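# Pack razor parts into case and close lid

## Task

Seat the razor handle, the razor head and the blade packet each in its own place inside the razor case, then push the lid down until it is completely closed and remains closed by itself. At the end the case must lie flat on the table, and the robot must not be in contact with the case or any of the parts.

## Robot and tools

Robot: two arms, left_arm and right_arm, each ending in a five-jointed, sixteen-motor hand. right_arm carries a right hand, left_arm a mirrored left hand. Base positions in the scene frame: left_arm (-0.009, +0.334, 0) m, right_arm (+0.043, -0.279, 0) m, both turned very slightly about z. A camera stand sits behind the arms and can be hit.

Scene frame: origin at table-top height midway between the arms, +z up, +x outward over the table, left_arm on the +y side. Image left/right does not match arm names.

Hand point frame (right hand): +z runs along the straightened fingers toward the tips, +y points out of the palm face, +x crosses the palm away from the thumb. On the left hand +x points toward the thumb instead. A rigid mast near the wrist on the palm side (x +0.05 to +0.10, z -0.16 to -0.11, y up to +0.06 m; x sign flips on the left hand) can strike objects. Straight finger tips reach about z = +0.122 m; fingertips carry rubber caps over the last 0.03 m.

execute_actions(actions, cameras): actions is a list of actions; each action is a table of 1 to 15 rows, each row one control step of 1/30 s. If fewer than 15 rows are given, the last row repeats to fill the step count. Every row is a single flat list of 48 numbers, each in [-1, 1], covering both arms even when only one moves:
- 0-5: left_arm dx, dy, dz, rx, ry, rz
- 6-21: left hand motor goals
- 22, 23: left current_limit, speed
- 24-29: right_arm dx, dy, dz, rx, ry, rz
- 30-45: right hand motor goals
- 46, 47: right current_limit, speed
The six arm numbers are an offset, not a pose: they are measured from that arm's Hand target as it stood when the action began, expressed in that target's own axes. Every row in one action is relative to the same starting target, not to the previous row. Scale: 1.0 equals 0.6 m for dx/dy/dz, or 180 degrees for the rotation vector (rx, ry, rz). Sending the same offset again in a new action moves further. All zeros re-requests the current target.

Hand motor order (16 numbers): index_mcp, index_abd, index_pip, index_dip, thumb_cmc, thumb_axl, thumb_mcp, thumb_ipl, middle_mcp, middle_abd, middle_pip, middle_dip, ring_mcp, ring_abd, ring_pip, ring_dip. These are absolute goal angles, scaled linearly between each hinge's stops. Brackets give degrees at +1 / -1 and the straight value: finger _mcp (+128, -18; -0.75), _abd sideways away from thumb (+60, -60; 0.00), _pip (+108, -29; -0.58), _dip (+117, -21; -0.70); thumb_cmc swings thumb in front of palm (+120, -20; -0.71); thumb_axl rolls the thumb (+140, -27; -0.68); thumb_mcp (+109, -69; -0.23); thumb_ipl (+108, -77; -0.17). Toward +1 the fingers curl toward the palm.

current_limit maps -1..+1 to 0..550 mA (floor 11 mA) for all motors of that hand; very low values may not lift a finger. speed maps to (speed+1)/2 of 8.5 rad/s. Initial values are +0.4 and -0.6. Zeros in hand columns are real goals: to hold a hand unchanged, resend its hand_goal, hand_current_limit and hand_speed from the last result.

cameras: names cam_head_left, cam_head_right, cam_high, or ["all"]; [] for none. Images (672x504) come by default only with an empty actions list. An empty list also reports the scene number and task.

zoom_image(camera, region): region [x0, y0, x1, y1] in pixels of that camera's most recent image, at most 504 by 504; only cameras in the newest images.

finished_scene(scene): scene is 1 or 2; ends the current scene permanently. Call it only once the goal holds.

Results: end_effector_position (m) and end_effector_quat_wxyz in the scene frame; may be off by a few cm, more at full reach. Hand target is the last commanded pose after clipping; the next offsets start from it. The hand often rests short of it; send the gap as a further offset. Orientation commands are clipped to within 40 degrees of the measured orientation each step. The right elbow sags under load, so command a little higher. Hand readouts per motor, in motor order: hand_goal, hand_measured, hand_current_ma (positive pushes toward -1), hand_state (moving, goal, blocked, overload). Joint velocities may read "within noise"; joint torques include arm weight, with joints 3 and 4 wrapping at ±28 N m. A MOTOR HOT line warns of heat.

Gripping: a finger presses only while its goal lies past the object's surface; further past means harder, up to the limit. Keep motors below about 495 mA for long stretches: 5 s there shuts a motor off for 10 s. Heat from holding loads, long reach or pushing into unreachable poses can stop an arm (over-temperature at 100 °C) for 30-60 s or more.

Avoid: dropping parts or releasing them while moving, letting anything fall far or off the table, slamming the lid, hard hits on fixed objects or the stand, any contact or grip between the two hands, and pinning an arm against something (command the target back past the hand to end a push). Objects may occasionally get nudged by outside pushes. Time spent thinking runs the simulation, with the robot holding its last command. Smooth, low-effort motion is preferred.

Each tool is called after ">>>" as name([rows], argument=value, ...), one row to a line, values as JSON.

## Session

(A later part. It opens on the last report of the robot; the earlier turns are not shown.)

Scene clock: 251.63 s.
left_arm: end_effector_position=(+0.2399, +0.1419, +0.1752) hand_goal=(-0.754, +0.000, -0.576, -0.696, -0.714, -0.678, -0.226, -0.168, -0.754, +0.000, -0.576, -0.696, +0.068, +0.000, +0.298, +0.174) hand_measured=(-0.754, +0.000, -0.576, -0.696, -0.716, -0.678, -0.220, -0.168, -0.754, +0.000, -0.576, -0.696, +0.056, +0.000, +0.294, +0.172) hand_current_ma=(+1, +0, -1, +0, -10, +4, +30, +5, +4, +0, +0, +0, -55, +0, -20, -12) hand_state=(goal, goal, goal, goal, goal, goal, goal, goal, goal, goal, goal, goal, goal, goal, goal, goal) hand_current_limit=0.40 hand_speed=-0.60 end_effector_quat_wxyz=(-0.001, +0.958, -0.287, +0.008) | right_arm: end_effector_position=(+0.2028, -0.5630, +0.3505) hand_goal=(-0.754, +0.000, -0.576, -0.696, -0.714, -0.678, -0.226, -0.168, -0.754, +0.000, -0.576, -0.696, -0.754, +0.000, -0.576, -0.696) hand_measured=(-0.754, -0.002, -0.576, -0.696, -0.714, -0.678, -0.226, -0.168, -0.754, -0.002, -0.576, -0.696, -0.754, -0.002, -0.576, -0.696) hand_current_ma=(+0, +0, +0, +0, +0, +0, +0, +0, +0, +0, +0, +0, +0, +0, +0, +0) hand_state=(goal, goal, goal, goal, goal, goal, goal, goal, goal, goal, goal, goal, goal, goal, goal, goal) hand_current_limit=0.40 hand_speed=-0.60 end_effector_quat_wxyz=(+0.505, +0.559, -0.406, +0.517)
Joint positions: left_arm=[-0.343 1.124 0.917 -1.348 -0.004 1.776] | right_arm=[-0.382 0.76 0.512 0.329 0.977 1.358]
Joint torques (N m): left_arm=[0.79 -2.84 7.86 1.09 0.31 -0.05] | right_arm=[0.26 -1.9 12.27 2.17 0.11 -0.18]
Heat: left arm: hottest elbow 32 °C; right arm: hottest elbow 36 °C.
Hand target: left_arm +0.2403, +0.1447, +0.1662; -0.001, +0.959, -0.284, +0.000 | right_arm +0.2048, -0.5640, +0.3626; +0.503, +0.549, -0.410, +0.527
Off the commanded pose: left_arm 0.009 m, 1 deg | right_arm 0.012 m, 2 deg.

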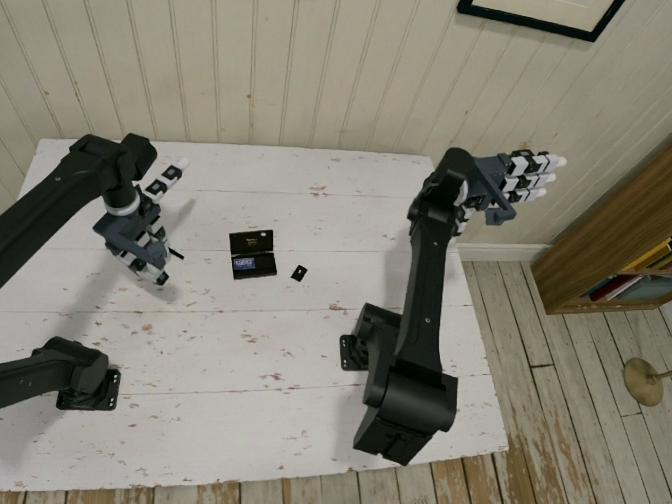

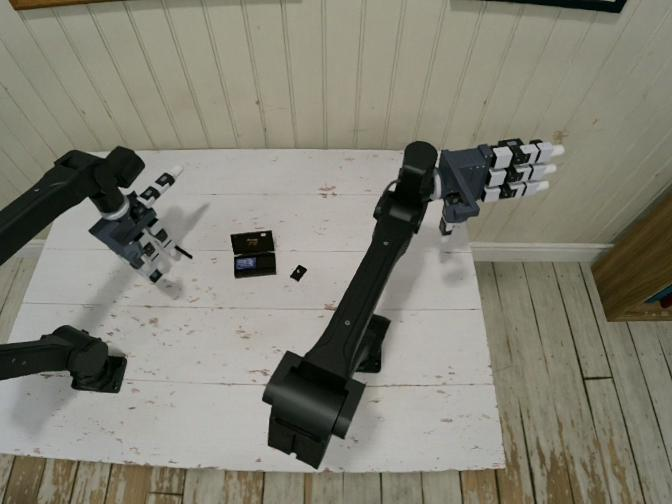

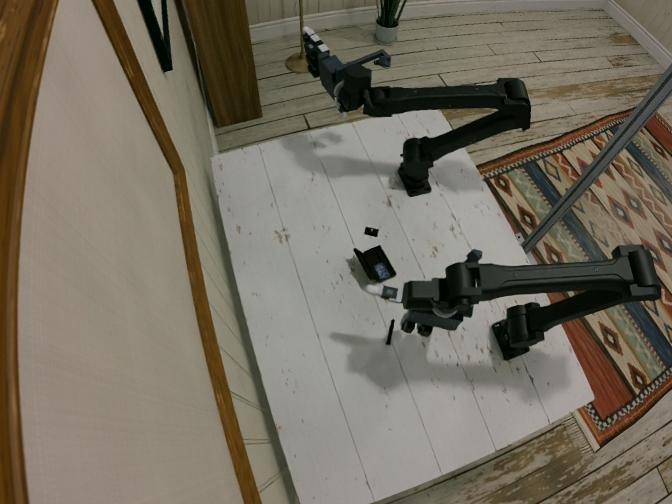

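>>> execute_actions([
  [[0.048,-0.019,0,0,0,0,-0.754,0,-0.576,-0.696,-0.714,-0.678,-0.226,-0.168,-0.754,0,-0.576,-0.696,0.068,0,0.299,0.174,0.4,-0.6,0,0,0,0,0,0,-0.754,0,-0.576,-0.696,-0.714,-0.678,-0.226,-0.168,-0.754,0,-0.576,-0.696,-0.754,0,-0.576,-0.696,0.4,-0.6]],
  [[0.047,-0.019,0,0,0,0,-0.754,0,-0.576,-0.696,-0.714,-0.678,-0.226,-0.168,-0.754,0,-0.576,-0.696,0.068,0,0.299,0.174,0.4,-0.6,0,0,0,0,0,0,-0.754,0,-0.576,-0.696,-0.714,-0.678,-0.226,-0.168,-0.754,0,-0.576,-0.696,-0.754,0,-0.576,-0.696,0.4,-0.6]],
  [[0,0,0.02,0,0,0,-0.754,0,-0.576,-0.696,-0.714,-0.678,-0.226,-0.168,-0.754,0,-0.576,-0.696,0.068,0,0.299,0.174,0.4,-0.6,0,0,0,0,0,0,-0.754,0,-0.576,-0.696,-0.714,-0.678,-0.226,-0.168,-0.754,0,-0.576,-0.696,-0.754,0,-0.576,-0.696,0.4,-0.6]],
], cameras=["all"])

>>> zoom_image(camera="cam_head_right", region=[120, 200, 220, 300])

>>> zoom_image(camera="cam_head_left", region=[110, 200, 210, 300])

>>> zoom_image(camera="cam_high", region=[340, 270, 440, 370])

Scene clock: 267.40 s.
left_arm: end_effector_position=(+0.2889, +0.1339, +0.1523) hand_goal=(-0.754, +0.000, -0.576, -0.696, -0.714, -0.678, -0.226, -0.168, -0.754, +0.000, -0.576, -0.696, +0.068, +0.000, +0.298, +0.174) hand_measured=(-0.754, +0.000, -0.576, -0.696, -0.716, -0.678, -0.220, -0.168, -0.754, +0.000, -0.576, -0.696, +0.056, +0.000, +0.294, +0.172) hand_current_ma=(+2, +0, -1, +0, -5, +4, +30, +5, +4, +0, +0, +0, -55, +0, -20, -12) hand_state=(goal, goal, goal, goal, goal, goal, goal, goal, goal, goal, goal, goal, goal, goal, goal, goal) hand_current_limit=0.40 hand_speed=-0.60 end_effector_quat_wxyz=(-0.002, +0.959, -0.285, -0.007) | right_arm: end_effector_position=(+0.2028, -0.5630, +0.3505) hand_goal=(-0.754, +0.000, -0.576, -0.696, -0.714, -0.678, -0.226, -0.168, -0.754, +0.000, -0.576, -0.696, -0.754, +0.000, -0.576, -0.696) hand_measured=(-0.754, -0.002, -0.576, -0.696, -0.714, -0.678, -0.226, -0.168, -0.754, -0.002, -0.576, -0.696, -0.754, -0.002, -0.576, -0.696) hand_current_ma=(+0, +0, +0, +0, +0, +0, +0, +0, +0, +0, +0, +0, +0, +0, +0, +0) hand_state=(goal, goal, goal, goal, goal, goal, goal, goal, goal, goal, goal, goal, goal, goal, goal, goal) hand_current_limit=0.40 hand_speed=-0.60 end_effector_quat_wxyz=(+0.505, +0.559, -0.406, +0.517)
Joint positions: left_arm=[-0.311 1.296 0.995 -1.284 -0.002 1.803] | right_arm=[-0.382 0.76 0.512 0.329 0.977 1.358]
Joint torques (N m): left_arm=[1.03 -4.95 10.3 1.01 0.26 -0.01] | right_arm=[0.26 -1.85 12.29 2.15 0.11 -0.18]
Heat: left arm: hottest elbow 32 °C; right arm: hottest elbow 36 °C.
Hand target: left_arm +0.3004, +0.1329, +0.1541; +0.000, +0.959, -0.284, +0.000 | right_arm +0.2048, -0.5640, +0.3626; +0.503, +0.549, -0.410, +0.527
Off the commanded pose: left_arm 0.012 m, 1 deg | right_arm 0.012 m, 2 deg.

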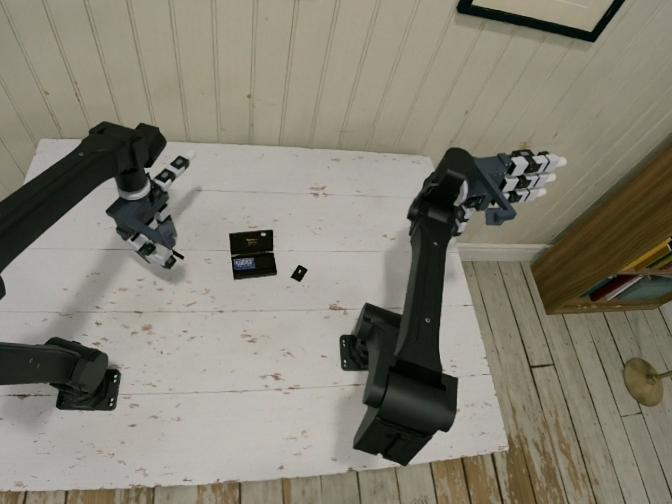

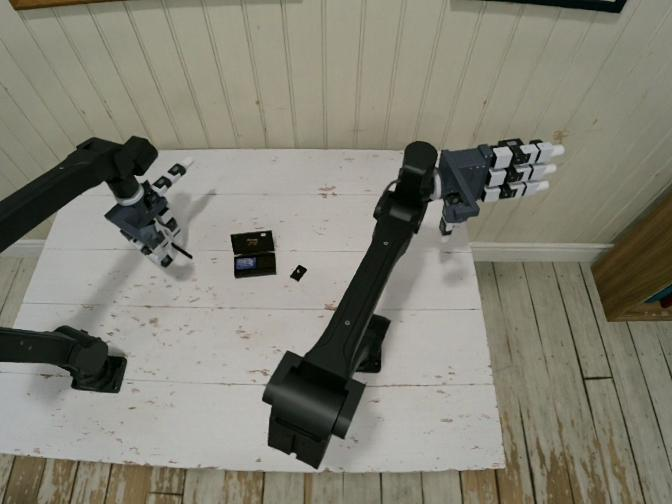

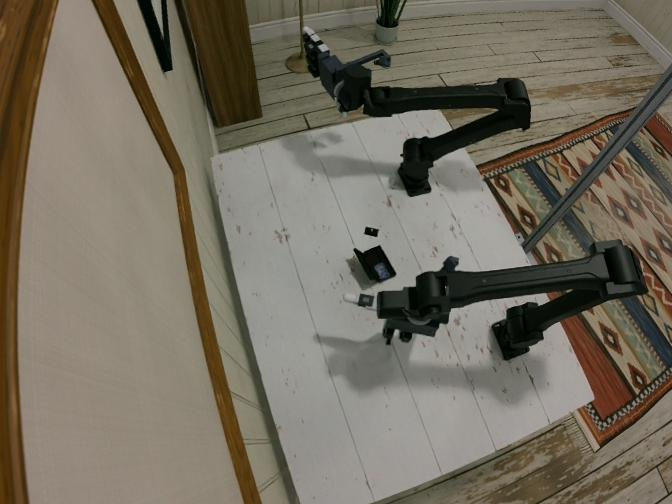

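Scaled by 5.040 from the camera's 672x504 image, which has a finer 960x720 frame.

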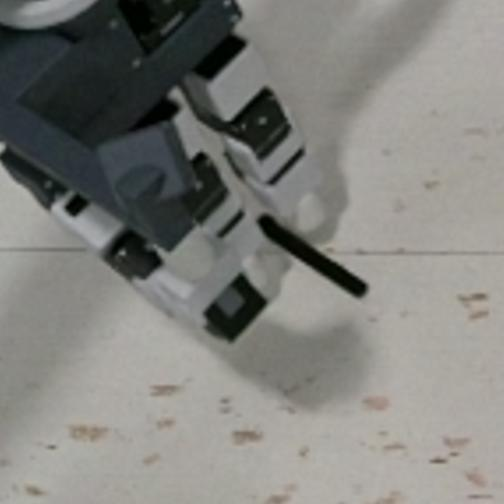

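Scaled by 5.040 from the camera's 672x504 image, which has a finer 960x720 frame.

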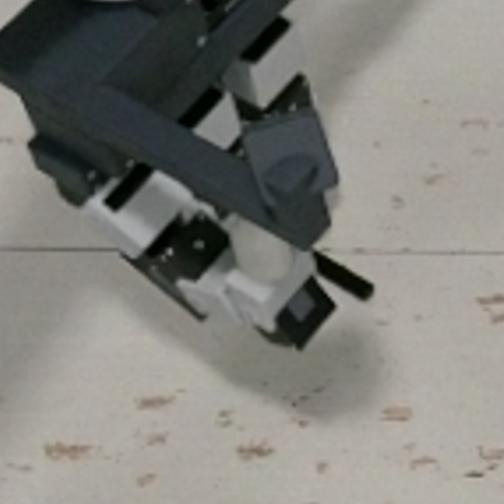

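Scaled by 5.040 from the camera's 672x504 image, which has a finer 960x720 frame.

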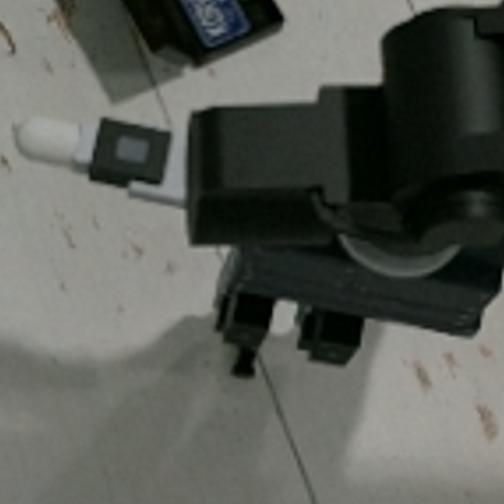

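>>> execute_actions([
  [[0,0,0.015,0,0,0,-0.754,0,-0.576,-0.696,-0.714,-0.678,-0.226,-0.168,-0.754,0,-0.576,-0.696,0.068,0,0.299,0.174,0.4,-0.6,0,0,0,0,0,0,-0.754,0,-0.576,-0.696,-0.714,-0.678,-0.226,-0.168,-0.754,0,-0.576,-0.696,-0.754,0,-0.576,-0.696,0.4,-0.6]],
  [[0,0,0.01,0,0,0,-0.754,0,-0.576,-0.696,-0.714,-0.678,-0.226,-0.168,-0.754,0,-0.576,-0.696,0.068,0,0.299,0.174,0.4,-0.6,0,0,0,0,0,0,-0.754,0,-0.576,-0.696,-0.714,-0.678,-0.226,-0.168,-0.754,0,-0.576,-0.696,-0.754,0,-0.576,-0.696,0.4,-0.6]],
], cameras=["all"])

>>> zoom_image(camera="cam_head_right", region=[140, 210, 210, 280])

>>> zoom_image(camera="cam_high", region=[340, 270, 440, 370])

Scene clock: 278.23 s.
left_arm: end_effector_position=(+0.2989, +0.1303, +0.1481) hand_goal=(-0.754, +0.000, -0.576, -0.696, -0.714, -0.678, -0.226, -0.168, -0.754, +0.000, -0.576, -0.696, +0.068, +0.000, +0.298, +0.174) hand_measured=(-0.754, +0.000, -0.576, -0.696, -0.716, -0.678, -0.220, -0.168, -0.754, +0.000, -0.576, -0.696, +0.056, +0.000, +0.294, +0.172) hand_current_ma=(+2, +0, -1, +0, -5, +4, +30, +5, +4, +0, +0, +0, -55, +0, -20, -12) hand_state=(goal, goal, goal, goal, goal, goal, goal, goal, goal, goal, goal, goal, goal, goal, goal, goal) hand_current_limit=0.40 hand_speed=-0.60 end_effector_quat_wxyz=(-0.001, +0.958, -0.285, +0.007) | right_arm: end_effector_position=(+0.2028, -0.5630, +0.3505) hand_goal=(-0.754, +0.000, -0.576, -0.696, -0.714, -0.678, -0.226, -0.168, -0.754, +0.000, -0.576, -0.696, -0.754, +0.000, -0.576, -0.696) hand_measured=(-0.754, -0.002, -0.576, -0.696, -0.714, -0.678, -0.226, -0.168, -0.754, -0.002, -0.576, -0.696, -0.754, -0.002, -0.576, -0.696) hand_current_ma=(+0, +0, +0, +0, +0, +0, +0, +0, +0, +0, +0, +0, +0, +0, +0, +0) hand_state=(goal, goal, goal, goal, goal, goal, goal, goal, goal, goal, goal, goal, goal, goal, goal, goal) hand_current_limit=0.40 hand_speed=-0.60 end_effector_quat_wxyz=(+0.505, +0.559, -0.406, +0.517)
Joint positions: left_arm=[-0.311 1.309 0.995 -1.242 -0.002 1.804] | right_arm=[-0.382 0.76 0.512 0.329 0.977 1.358]
Joint torques (N m): left_arm=[0.56 -4.66 8.09 1.02 0.23 -0.06] | right_arm=[0.21 -1.96 12.29 2.17 0.11 -0.19]
Heat: left arm: hottest elbow 32 °C; right arm: hottest elbow 36 °C.
Hand target: left_arm +0.3005, +0.1329, +0.1392; +0.000, +0.959, -0.284, +0.000 | right_arm +0.2048, -0.5640, +0.3626; +0.503, +0.549, -0.410, +0.527
Off the commanded pose: left_arm 0.009 m, 1 deg | right_arm 0.012 m, 2 deg.

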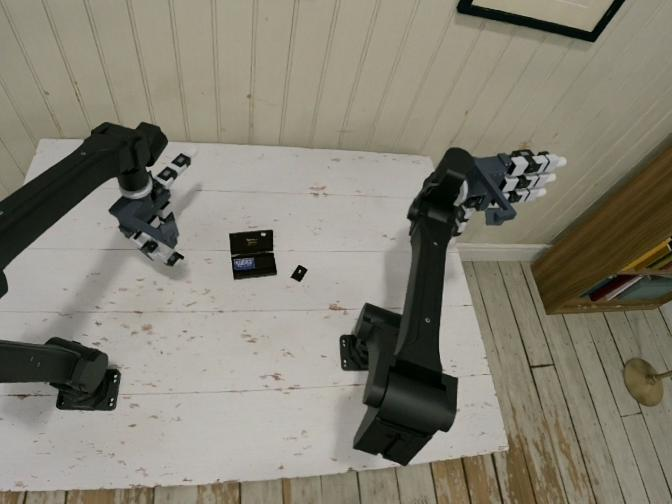

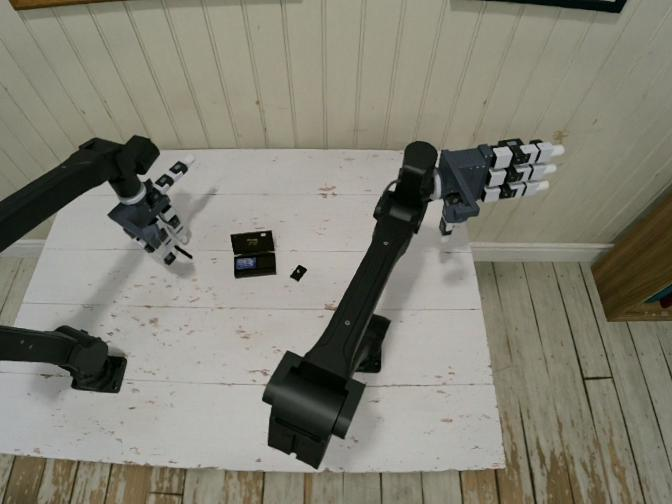

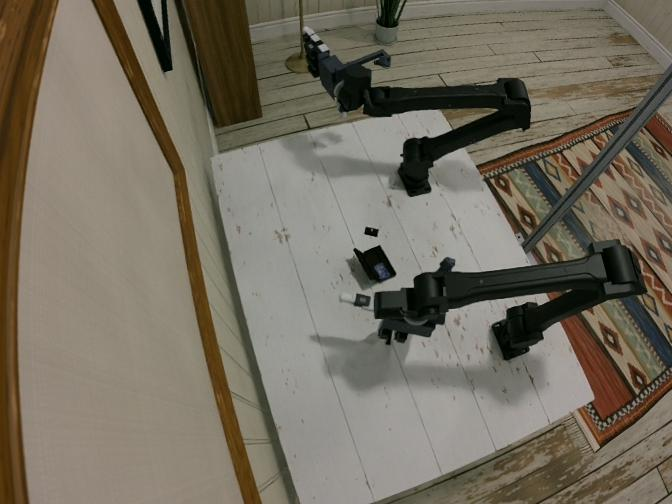

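Scaled by 7.200 from the camera's 672x504 image, which has a finer 960x720 frame.

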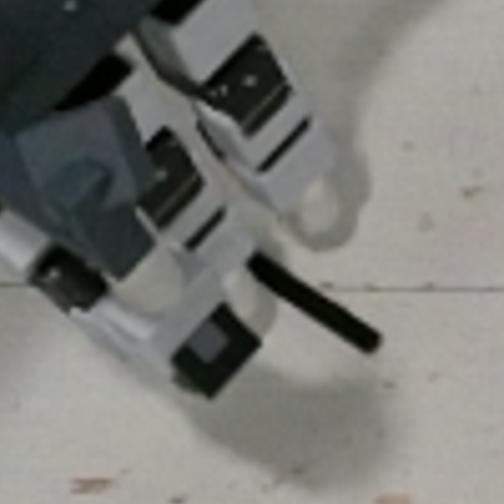

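Scaled by 5.040 from the camera's 672x504 image, which has a finer 960x720 frame.

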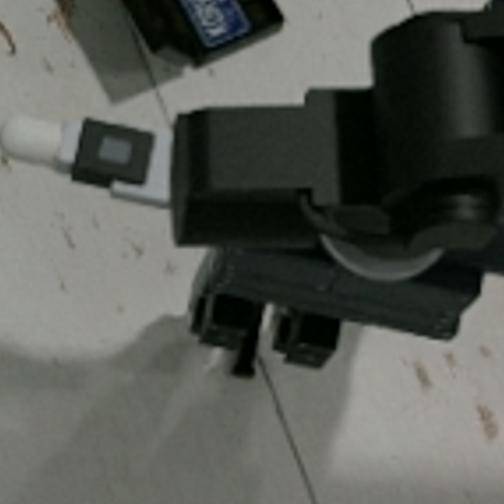

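>>> execute_actions([
  [[0,0,0.017,0,0,0,-0.754,0,-0.576,-0.696,-0.714,-0.678,-0.226,-0.168,-0.754,0,-0.576,-0.696,0.068,0,0.299,0.174,0.4,-0.6,0,0,0,0,0,0,-0.754,0,-0.576,-0.696,-0.714,-0.678,-0.226,-0.168,-0.754,0,-0.576,-0.696,-0.754,0,-0.576,-0.696,0.4,-0.6]],
  [[0,0,0.017,0,0,0,-0.754,0,-0.576,-0.696,-0.714,-0.678,-0.226,-0.168,-0.754,0,-0.576,-0.696,0.068,0,0.299,0.174,0.4,-0.6,0,0,0,0,0,0,-0.754,0,-0.576,-0.696,-0.714,-0.678,-0.226,-0.168,-0.754,0,-0.576,-0.696,-0.754,0,-0.576,-0.696,0.4,-0.6]],
  [[0,0,0,0,0,0,-0.754,0,-0.576,-0.696,-0.714,-0.678,-0.226,-0.168,-0.754,0,-0.576,-0.696,0.068,0,0.299,0.174,0.4,-0.6,0,0,0,0,0,0,-0.754,0,-0.576,-0.696,-0.714,-0.678,-0.226,-0.168,-0.754,0,-0.576,-0.696,-0.754,0,-0.576,-0.696,0.4,-0.6]],
], cameras=["all"])

>>> zoom_image(camera="cam_head_right", region=[140, 210, 210, 280])

>>> zoom_image(camera="cam_high", region=[340, 270, 440, 370])

Scene clock: 291.23 s.
left_arm: end_effector_position=(+0.3018, +0.1292, +0.1319) hand_goal=(-0.754, +0.000, -0.576, -0.696, -0.714, -0.678, -0.226, -0.168, -0.754, +0.000, -0.576, -0.696, +0.068, +0.000, +0.298, +0.174) hand_measured=(-0.754, +0.000, -0.576, -0.696, -0.716, -0.678, -0.220, -0.168, -0.752, +0.004, -0.576, -0.696, +0.056, +0.000, +0.294, +0.172) hand_current_ma=(+2, +0, -1, +0, -5, +4, +30, +5, +6, +16, +0, +0, -55, +0, -20, -12) hand_state=(goal, goal, goal, goal, goal, goal, goal, goal, goal, goal, goal, goal, goal, goal, goal, goal) hand_current_limit=0.40 hand_speed=-0.60 end_effector_quat_wxyz=(-0.001, +0.958, -0.285, +0.012) | right_arm: end_effector_position=(+0.2028, -0.5630, +0.3505) hand_goal=(-0.754, +0.000, -0.576, -0.696, -0.714, -0.678, -0.226, -0.168, -0.754, +0.000, -0.576, -0.696, -0.754, +0.000, -0.576, -0.696) hand_measured=(-0.754, -0.002, -0.576, -0.696, -0.714, -0.678, -0.226, -0.168, -0.754, -0.002, -0.576, -0.696, -0.754, -0.002, -0.576, -0.696) hand_current_ma=(+0, +0, +0, +0, +0, +0, +0, +0, +0, +0, +0, +0, +0, +0, +0, +0) hand_state=(goal, goal, goal, goal, goal, goal, goal, goal, goal, goal, goal, goal, goal, goal, goal, goal) hand_current_limit=0.40 hand_speed=-0.60 end_effector_quat_wxyz=(+0.505, +0.559, -0.406, +0.517)
Joint positions: left_arm=[-0.311 1.326 0.966 -1.187 -0.002 1.804] | right_arm=[-0.382 0.76 0.512 0.329 0.977 1.358]
Joint torques (N m): left_arm=[0.44 -4.78 7.28 1.14 0.26 -0.04] | right_arm=[0.26 -1.9 12.26 2.17 0.11 -0.19]
Heat: left arm: hottest elbow 32 °C; right arm: hottest elbow 36 °C.
Hand target: left_arm +0.3005, +0.1329, +0.1188; +0.000, +0.959, -0.284, +0.000 | right_arm +0.2048, -0.5640, +0.3626; +0.503, +0.549, -0.410, +0.527
Off the commanded pose: left_arm 0.014 m, 1 deg | right_arm 0.012 m, 2 deg.

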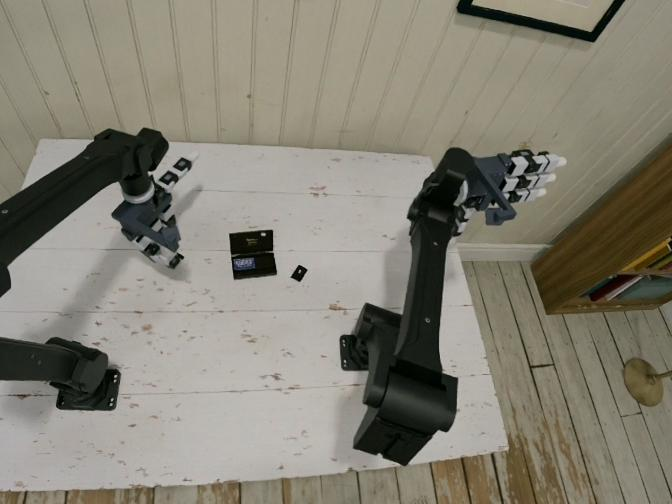

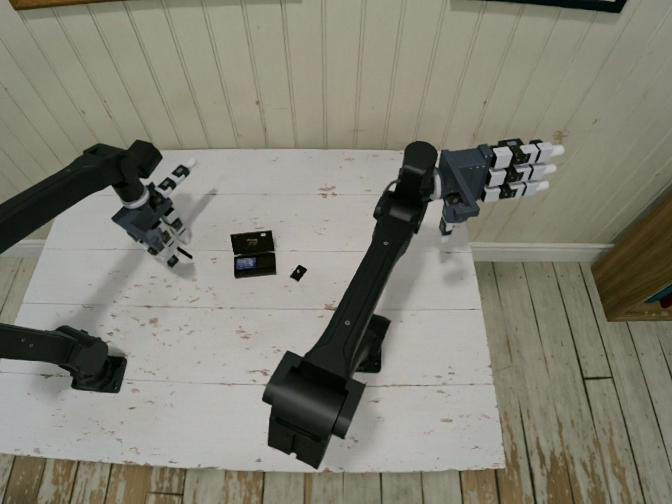

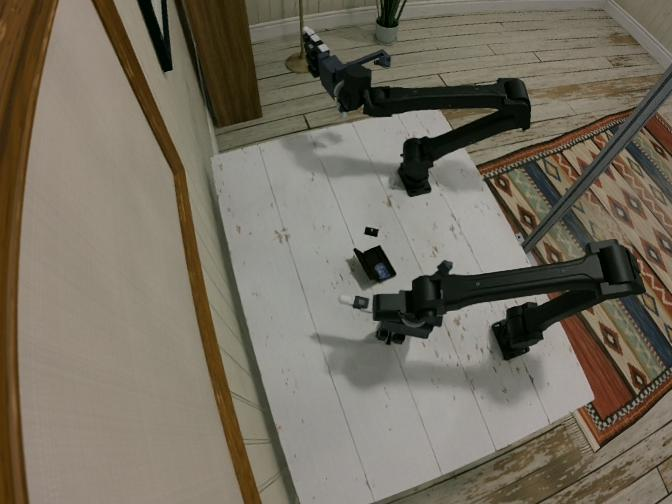

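Scaled by 7.200 from the camera's 672x504 image, which has a finer 960x720 frame.

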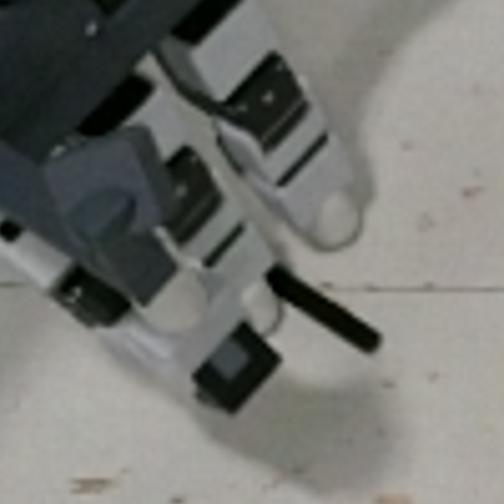

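Scaled by 5.040 from the camera's 672x504 image, which has a finer 960x720 frame.

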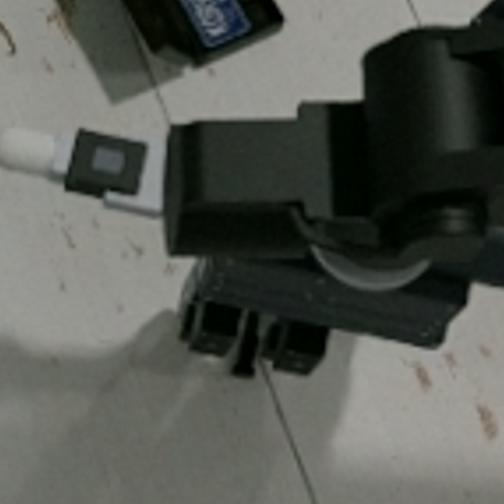

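>>> execute_actions([
  [[0,0,0,0,0,0,-0.754,0.08,-0.576,-0.696,-0.714,-0.678,-0.226,-0.168,-0.754,-0.08,-0.576,-0.696,0.068,0,0.299,0.174,0.4,-0.8,0,0,0,0,0,0,-0.754,0,-0.576,-0.696,-0.714,-0.678,-0.226,-0.168,-0.754,0,-0.576,-0.696,-0.754,0,-0.576,-0.696,0.4,-0.6]],
  [[0,0,0,0,0,0,-0.754,0.15,-0.576,-0.696,-0.714,-0.678,-0.226,-0.168,-0.754,-0.15,-0.576,-0.696,0.068,0,0.299,0.174,0.4,-0.8,0,0,0,0,0,0,-0.754,0,-0.576,-0.696,-0.714,-0.678,-0.226,-0.168,-0.754,0,-0.576,-0.696,-0.754,0,-0.576,-0.696,0.4,-0.6]],
], cameras=["all"])

>>> zoom_image(camera="cam_head_right", region=[140, 210, 210, 280])

>>> zoom_image(camera="cam_high", region=[340, 270, 440, 370])

Scene clock: 303.13 s.
left_arm: end_effector_position=(+0.3017, +0.1293, +0.1319) hand_goal=(-0.754, +0.150, -0.576, -0.696, -0.714, -0.678, -0.226, -0.168, -0.754, -0.150, -0.576, -0.696, +0.068, +0.000, +0.298, +0.174) hand_measured=(-0.754, +0.144, -0.576, -0.696, -0.716, -0.678, -0.220, -0.168, -0.752, -0.004, -0.576, -0.696, +0.056, +0.000, +0.294, +0.172) hand_current_ma=(+2, -21, -1, +0, -5, +4, +30, +5, +6, +385, +0, +0, -55, +0, -20, -12) hand_state=(goal, goal, goal, goal, goal, goal, goal, goal, goal, blocked, goal, goal, goal, goal, goal, goal) hand_current_limit=0.40 hand_speed=-0.80 end_effector_quat_wxyz=(-0.001, +0.958, -0.286, +0.012) | right_arm: end_effector_position=(+0.2028, -0.5630, +0.3505) hand_goal=(-0.754, +0.000, -0.576, -0.696, -0.714, -0.678, -0.226, -0.168, -0.754, +0.000, -0.576, -0.696, -0.754, +0.000, -0.576, -0.696) hand_measured=(-0.754, -0.002, -0.576, -0.696, -0.714, -0.678, -0.226, -0.168, -0.754, -0.002, -0.576, -0.696, -0.754, -0.002, -0.576, -0.696) hand_current_ma=(+0, +0, +0, +0, +0, +0, +0, +0, +0, +0, +0, +0, +0, +0, +0, +0) hand_state=(goal, goal, goal, goal, goal, goal, goal, goal, goal, goal, goal, goal, goal, goal, goal, goal) hand_current_limit=0.40 hand_speed=-0.60 end_effector_quat_wxyz=(+0.505, +0.559, -0.406, +0.517)
Joint positions: left_arm=[-0.311 1.326 0.966 -1.187 -0.002 1.805] | right_arm=[-0.382 0.76 0.512 0.329 0.977 1.358]
Joint torques (N m): left_arm=[0.5 -5.19 7.3 1.14 0.23 -0.04] | right_arm=[0.26 -1.9 12.27 2.17 0.11 -0.18]
Heat: left arm: hottest elbow 32 °C; right arm: hottest elbow 36 °C.
Hand target: left_arm +0.3004, +0.1329, +0.1188; +0.000, +0.959, -0.284, +0.000 | right_arm +0.2048, -0.5640, +0.3626; +0.503, +0.549, -0.410, +0.527
Off the commanded pose: left_arm 0.014 m, 1 deg | right_arm 0.012 m, 2 deg.

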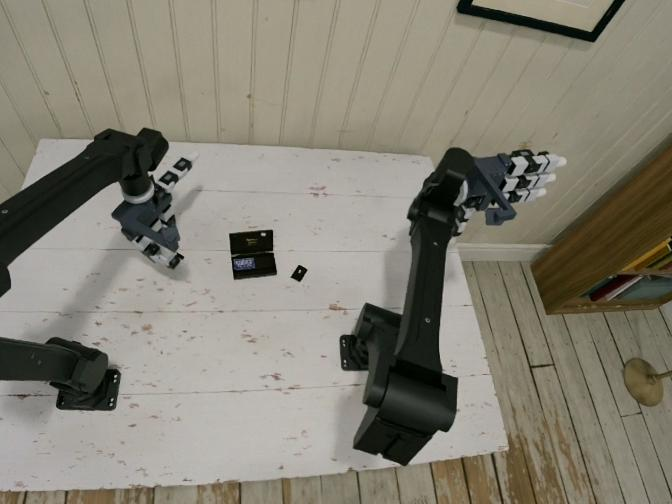

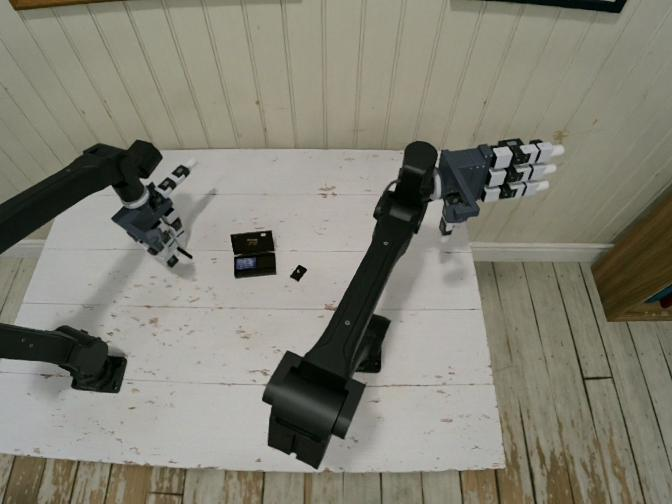

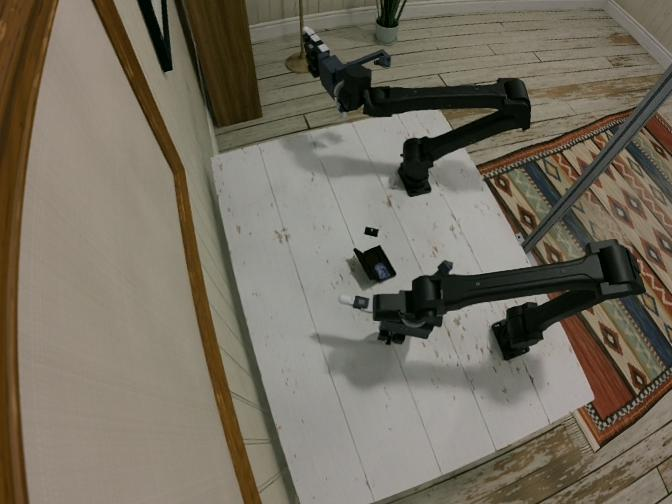

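Scaled by 7.200 from the camera's 672x504 image, which has a finer 960x720 frame.

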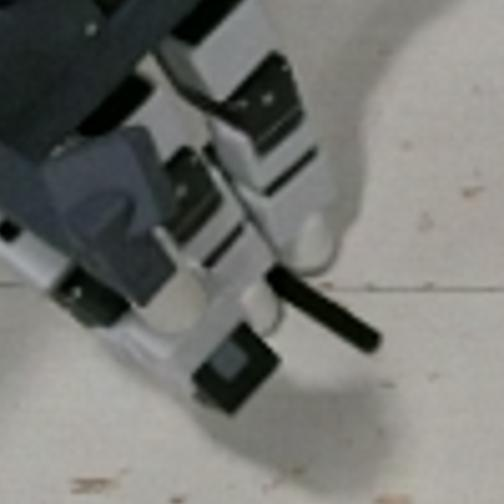

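Scaled by 5.040 from the camera's 672x504 image, which has a finer 960x720 frame.

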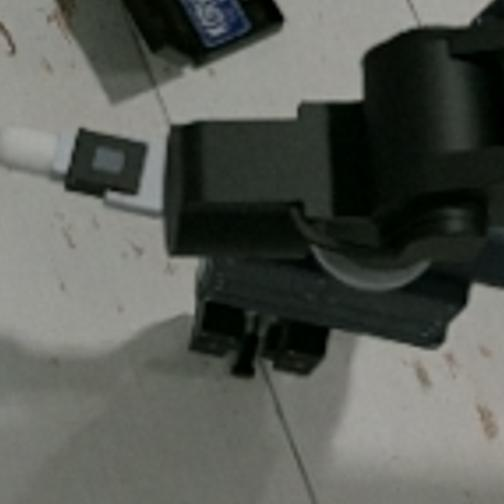

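>>> execute_actions([
  [[0,0,-0.02,0,0,0,-0.754,0,-0.576,-0.696,-0.714,-0.678,-0.226,-0.168,-0.754,0.05,-0.576,-0.696,0.068,0,0.299,0.174,0.4,-0.7,0,0,0,0,0,0,-0.754,0,-0.576,-0.696,-0.714,-0.678,-0.226,-0.168,-0.754,0,-0.576,-0.696,-0.754,0,-0.576,-0.696,0.4,-0.6]],
  [[-0.007,0,0,0,0,0,-0.754,0,-0.576,-0.696,-0.714,-0.678,-0.226,-0.168,-0.754,0.05,-0.576,-0.696,0.068,0,0.299,0.174,0.4,-0.7,0,0,0,0,0,0,-0.754,0,-0.576,-0.696,-0.714,-0.678,-0.226,-0.168,-0.754,0,-0.576,-0.696,-0.754,0,-0.576,-0.696,0.4,-0.6]],
  [[0,0,0,0,0,0,-0.754,0,-0.576,-0.696,-0.714,-0.678,-0.226,-0.168,-0.754,0,-0.576,-0.696,0.068,0,0.299,0.174,0.4,-0.7,0,0,0,0,0,0,-0.754,0,-0.576,-0.696,-0.714,-0.678,-0.226,-0.168,-0.754,0,-0.576,-0.696,-0.754,0,-0.576,-0.696,0.4,-0.6]],
], cameras=["cam_head_right", "cam_high"])

>>> zoom_image(camera="cam_head_right", region=[140, 210, 210, 280])

>>> zoom_image(camera="cam_high", region=[360, 310, 410, 360])

Scene clock: 318.10 s.
left_arm: end_effector_position=(+0.2993, +0.1301, +0.1324) hand_goal=(-0.754, +0.000, -0.576, -0.696, -0.714, -0.678, -0.226, -0.168, -0.754, +0.000, -0.576, -0.696, +0.068, +0.000, +0.298, +0.174) hand_measured=(-0.754, +0.004, -0.576, -0.696, -0.716, -0.678, -0.220, -0.168, -0.754, +0.008, -0.576, -0.696, +0.056, +0.000, +0.294, +0.172) hand_current_ma=(+2, +14, -1, +0, -5, +4, +30, +5, -4, +32, -2, +0, -55, +0, -20, -12) hand_state=(goal, goal, goal, goal, goal, goal, goal, goal, goal, goal, goal, goal, goal, goal, goal, goal) hand_current_limit=0.40 hand_speed=-0.70 end_effector_quat_wxyz=(-0.001, +0.958, -0.286, +0.008) | right_arm: end_effector_position=(+0.2028, -0.5630, +0.3505) hand_goal=(-0.754, +0.000, -0.576, -0.696, -0.714, -0.678, -0.226, -0.168, -0.754, +0.000, -0.576, -0.696, -0.754, +0.000, -0.576, -0.696) hand_measured=(-0.754, -0.002, -0.576, -0.696, -0.714, -0.678, -0.226, -0.168, -0.754, -0.002, -0.576, -0.696, -0.754, -0.002, -0.576, -0.696) hand_current_ma=(+0, +0, +0, +0, +0, +0, +0, +0, +0, +0, +0, +0, +0, +0, +0, +0) hand_state=(goal, goal, goal, goal, goal, goal, goal, goal, goal, goal, goal, goal, goal, goal, goal, goal) hand_current_limit=0.40 hand_speed=-0.60 end_effector_quat_wxyz=(+0.505, +0.559, -0.406, +0.517)
Joint positions: left_arm=[-0.311 1.325 0.966 -1.196 -0.002 1.806] | right_arm=[-0.382 0.76 0.512 0.329 0.977 1.358]
Joint torques (N m): left_arm=[0.79 -6.12 8.23 0.18 0.23 -0.04] | right_arm=[0.26 -1.9 12.27 2.17 0.11 -0.18]
Heat: left arm: hottest elbow 32 °C; right arm: hottest elbow 37 °C.
Hand target: left_arm +0.2969, +0.1351, +0.1308; +0.000, +0.959, -0.284, +0.000 | right_arm +0.2048, -0.5640, +0.3626; +0.503, +0.549, -0.410, +0.527
Off the commanded pose: left_arm 0.006 m, 1 deg | right_arm 0.012 m, 2 deg.
Images, in order (width x height): cam_head_right 672x504, cam_high 672x504.

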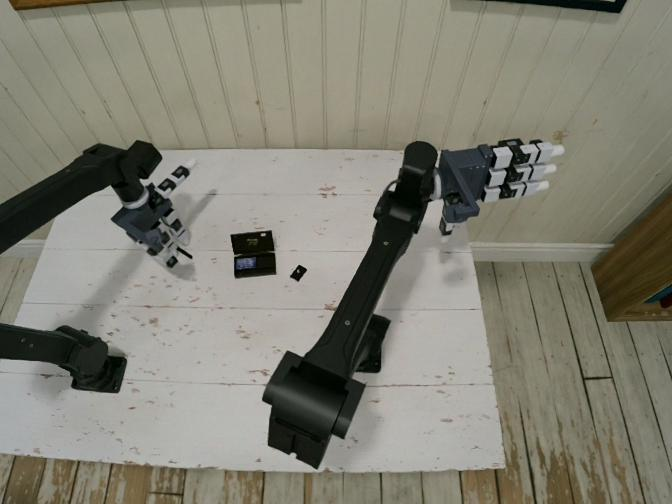

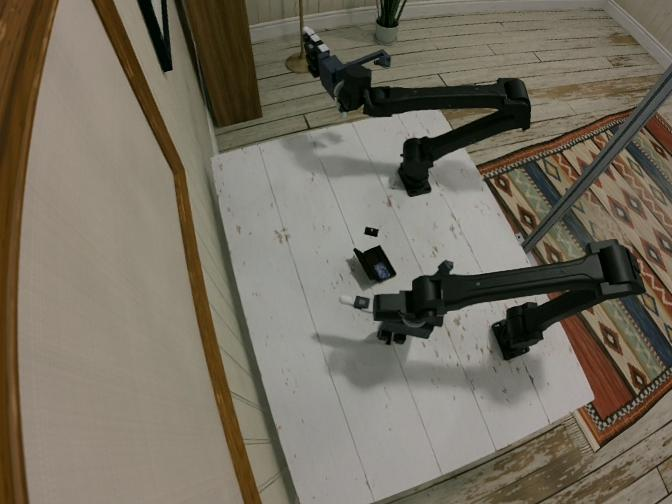

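Scaled by 7.200 from the camera's 672x504 image, which has a finer 960x720 frame.

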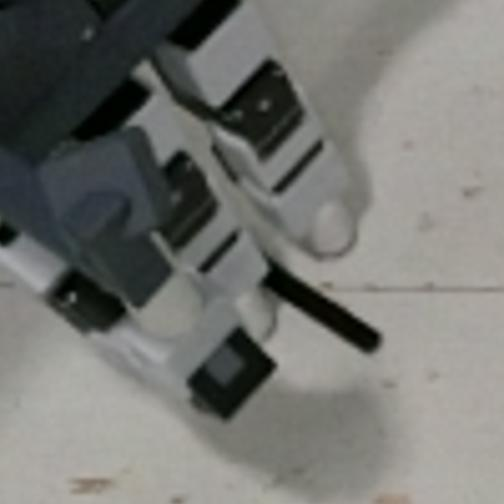

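Scaled by 10.080 from the camera's 672x504 image, which has a finer 960x720 frame.

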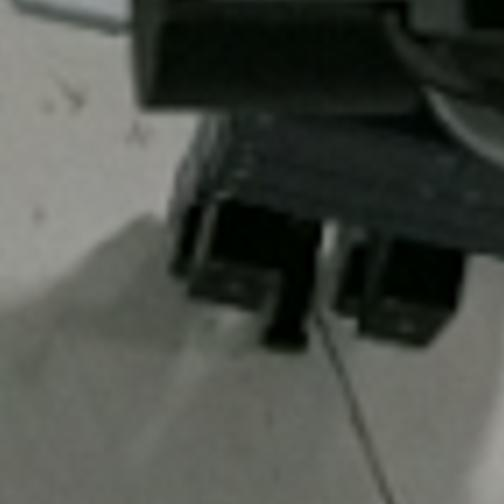

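>>> execute_actions([
  [[0,0,-0.03,0,0,0,-0.754,0,-0.576,-0.696,-0.714,-0.678,-0.226,-0.168,-0.754,0,-0.576,-0.696,0.068,0,0.299,0.174,0.4,-0.7,0,0,0,0,0,0,-0.754,0,-0.576,-0.696,-0.714,-0.678,-0.226,-0.168,-0.754,0,-0.576,-0.696,-0.754,0,-0.576,-0.696,0.4,-0.6]],
  [[-0.006,0,0,0,0,0,-0.754,0,-0.576,-0.696,-0.714,-0.678,-0.226,-0.168,-0.754,0,-0.576,-0.696,0.068,0,0.299,0.174,0.4,-0.7,0,0,0,0,0,0,-0.754,0,-0.576,-0.696,-0.714,-0.678,-0.226,-0.168,-0.754,0,-0.576,-0.696,-0.754,0,-0.576,-0.696,0.4,-0.6]],
  [[0,0,0,0,0,0,-0.754,0,-0.576,-0.696,-0.714,-0.678,-0.226,-0.168,-0.754,0,-0.576,-0.696,0.068,0,0.299,0.174,0.4,-0.7,0,0,0,0,0,0,-0.754,0,-0.576,-0.696,-0.714,-0.678,-0.226,-0.168,-0.754,0,-0.576,-0.696,-0.754,0,-0.576,-0.696,0.4,-0.6]],
], cameras=["cam_head_right", "cam_high"])

>>> zoom_image(camera="cam_head_right", region=[140, 210, 210, 280])

Scene clock: 333.20 s.
left_arm: end_effector_position=(+0.2876, +0.1350, +0.1390) hand_goal=(-0.754, +0.000, -0.576, -0.696, -0.714, -0.678, -0.226, -0.168, -0.754, +0.000, -0.576, -0.696, +0.068, +0.000, +0.298, +0.174) hand_measured=(-0.754, +0.000, -0.576, -0.696, -0.716, -0.678, -0.220, -0.168, -0.754, +0.004, -0.576, -0.696, +0.056, +0.000, +0.294, +0.172) hand_current_ma=(+2, +3, -1, +0, -5, +4, +30, +5, -4, +12, -2, +0, -55, +0, -20, -12) hand_state=(goal, goal, goal, goal, goal, goal, goal, goal, goal, goal, goal, goal, goal, goal, goal, goal) hand_current_limit=0.40 hand_speed=-0.70 end_effector_quat_wxyz=(-0.001, +0.958, -0.286, -0.008) | right_arm: end_effector_position=(+0.2028, -0.5630, +0.3505) hand_goal=(-0.754, +0.000, -0.576, -0.696, -0.714, -0.678, -0.226, -0.168, -0.754, +0.000, -0.576, -0.696, -0.754, +0.000, -0.576, -0.696) hand_measured=(-0.754, -0.002, -0.576, -0.696, -0.714, -0.678, -0.226, -0.168, -0.754, -0.002, -0.576, -0.696, -0.754, -0.002, -0.576, -0.696) hand_current_ma=(+0, +0, +0, +0, +0, +0, +0, +0, +0, +0, +0, +0, +0, +0, +0, +0) hand_state=(goal, goal, goal, goal, goal, goal, goal, goal, goal, goal, goal, goal, goal, goal, goal, goal) hand_current_limit=0.40 hand_speed=-0.60 end_effector_quat_wxyz=(+0.505, +0.559, -0.406, +0.517)
Joint positions: left_arm=[-0.309 1.305 0.966 -1.247 -0.002 1.808] | right_arm=[-0.382 0.76 0.512 0.329 0.977 1.358]
Joint torques (N m): left_arm=[0.85 -6.77 10.17 0.03 0.24 -0.04] | right_arm=[0.26 -1.9 12.29 2.17 0.11 -0.18]
Heat: left arm: hottest elbow 32 °C; right arm: hottest elbow 37 °C.
Hand target: left_arm +0.2939, +0.1371, +0.1487; +0.000, +0.959, -0.284, +0.000 | right_arm +0.2048, -0.5640, +0.3626; +0.503, +0.549, -0.410, +0.527
Off the commanded pose: left_arm 0.012 m, 1 deg | right_arm 0.012 m, 2 deg.
Images, in order (width x height): cam_head_right 672x504, cam_high 672x504.

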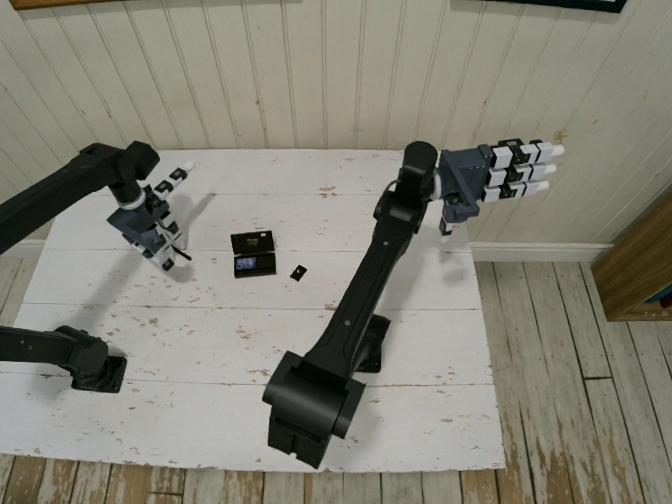

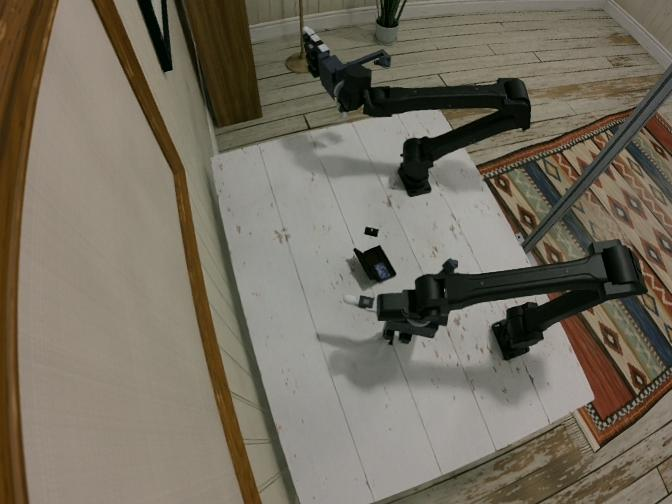

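Scaled by 7.200 from the camera's 672x504 image, which has a finer 960x720 frame.

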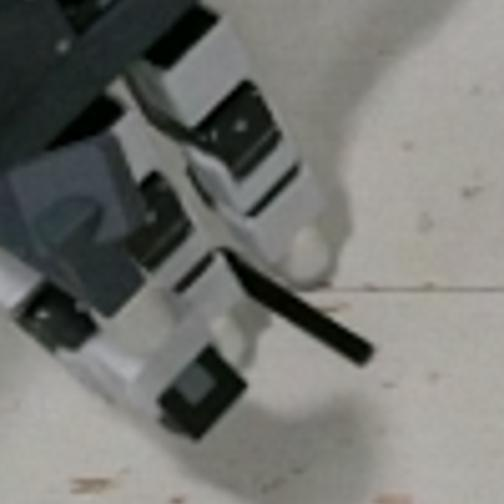

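>>> execute_actions([
  [[0.004,0,0.012,0,0,0,-0.754,0,-0.576,-0.696,-0.714,-0.678,-0.226,-0.168,-0.754,0,-0.576,-0.696,0.068,0,0.299,0.174,0.4,-0.7,0,0,0,0,0,0,-0.754,0,-0.576,-0.696,-0.714,-0.678,-0.226,-0.168,-0.754,0,-0.576,-0.696,-0.754,0,-0.576,-0.696,0.4,-0.6]],
  [[0,0,0.012,0,0,0,-0.754,0,-0.576,-0.696,-0.714,-0.678,-0.226,-0.168,-0.754,0,-0.576,-0.696,0.068,0,0.299,0.174,0.4,-0.7,0,0,0,0,0,0,-0.754,0,-0.576,-0.696,-0.714,-0.678,-0.226,-0.168,-0.754,0,-0.576,-0.696,-0.754,0,-0.576,-0.696,0.4,-0.6]],
  [[0,0,0.012,0,0,0,-0.754,0,-0.576,-0.696,-0.714,-0.678,-0.226,-0.168,-0.754,0,-0.576,-0.696,0.068,0,0.299,0.174,0.4,-0.7,0,0,0,0,0,0,-0.754,0,-0.576,-0.696,-0.714,-0.678,-0.226,-0.168,-0.754,0,-0.576,-0.696,-0.754,0,-0.576,-0.696,0.4,-0.6]],
], cameras=["cam_head_right", "cam_high"])

>>> zoom_image(camera="cam_head_right", region=[140, 210, 210, 280])

Scene clock: 351.77 s.
left_arm: end_effector_position=(+0.2961, +0.1319, +0.1381) hand_goal=(-0.754, +0.000, -0.576, -0.696, -0.714, -0.678, -0.226, -0.168, -0.754, +0.000, -0.576, -0.696, +0.068, +0.000, +0.298, +0.174) hand_measured=(-0.754, +0.000, -0.576, -0.696, -0.716, -0.678, -0.220, -0.168, -0.754, +0.004, -0.576, -0.696, +0.056, +0.000, +0.294, +0.172) hand_current_ma=(+2, +3, -1, +0, -5, +4, +30, +5, -4, +12, -2, +0, -55, +0, -20, -12) hand_state=(goal, goal, goal, goal, goal, goal, goal, goal, goal, goal, goal, goal, goal, goal, goal, goal) hand_current_limit=0.40 hand_speed=-0.70 end_effector_quat_wxyz=(+0.000, +0.958, -0.286, +0.010) | right_arm: end_effector_position=(+0.2028, -0.5630, +0.3505) hand_goal=(-0.754, +0.000, -0.576, -0.696, -0.714, -0.678, -0.226, -0.168, -0.754, +0.000, -0.576, -0.696, -0.754, +0.000, -0.576, -0.696) hand_measured=(-0.754, -0.002, -0.576, -0.696, -0.714, -0.678, -0.226, -0.168, -0.754, -0.002, -0.576, -0.696, -0.754, -0.002, -0.576, -0.696) hand_current_ma=(+0, +0, +0, +0, +0, +0, +0, +0, +0, +0, +0, +0, +0, +0, +0, +0) hand_state=(goal, goal, goal, goal, goal, goal, goal, goal, goal, goal, goal, goal, goal, goal, goal, goal) hand_current_limit=0.40 hand_speed=-0.60 end_effector_quat_wxyz=(+0.505, +0.559, -0.406, +0.517)
Joint positions: left_arm=[-0.309 1.307 0.965 -1.209 -0.002 1.808] | right_arm=[-0.382 0.76 0.512 0.329 0.977 1.358]
Joint torques (N m): left_arm=[0.44 -4.84 7.57 1.09 0.23 -0.04] | right_arm=[0.26 -1.9 12.29 2.17 0.11 -0.18]
Heat: left arm: hottest elbow 33 °C; right arm: hottest elbow 37 °C.
Hand target: left_arm +0.2959, +0.1358, +0.1272; +0.000, +0.959, -0.284, +0.000 | right_arm +0.2048, -0.5640, +0.3626; +0.503, +0.549, -0.410, +0.527
Off the commanded pose: left_arm 0.012 m, 1 deg | right_arm 0.012 m, 2 deg.
Images, in order (width x height): cam_head_right 672x504, cam_high 672x504.

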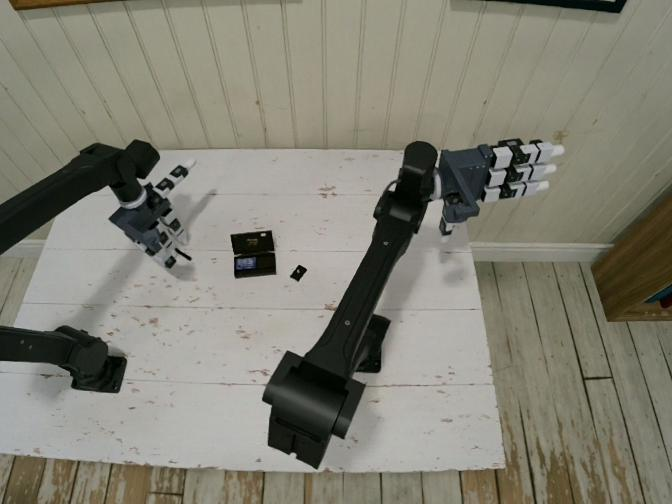

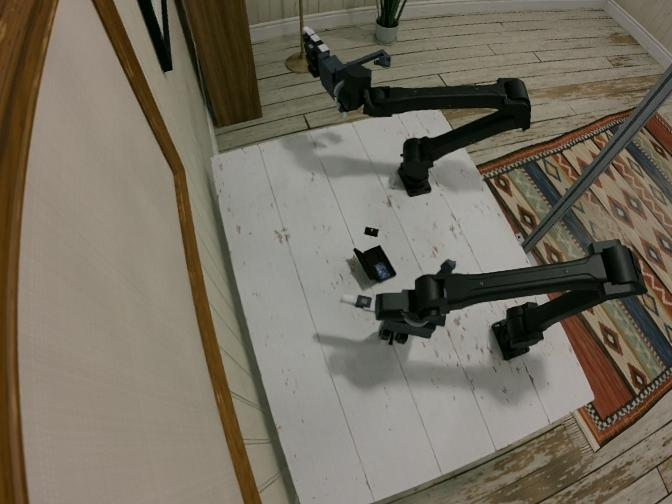

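Scaled by 7.200 from the camera's 672x504 image, which has a finer 960x720 frame.

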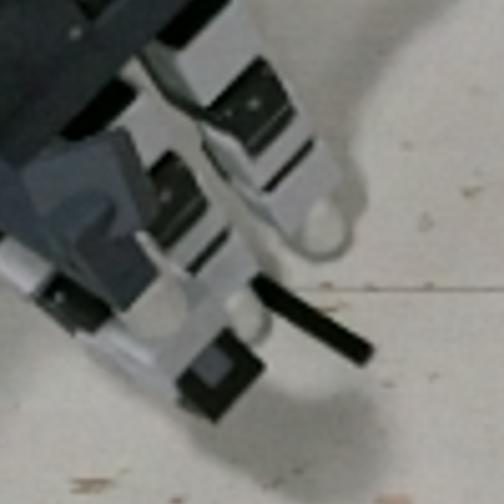

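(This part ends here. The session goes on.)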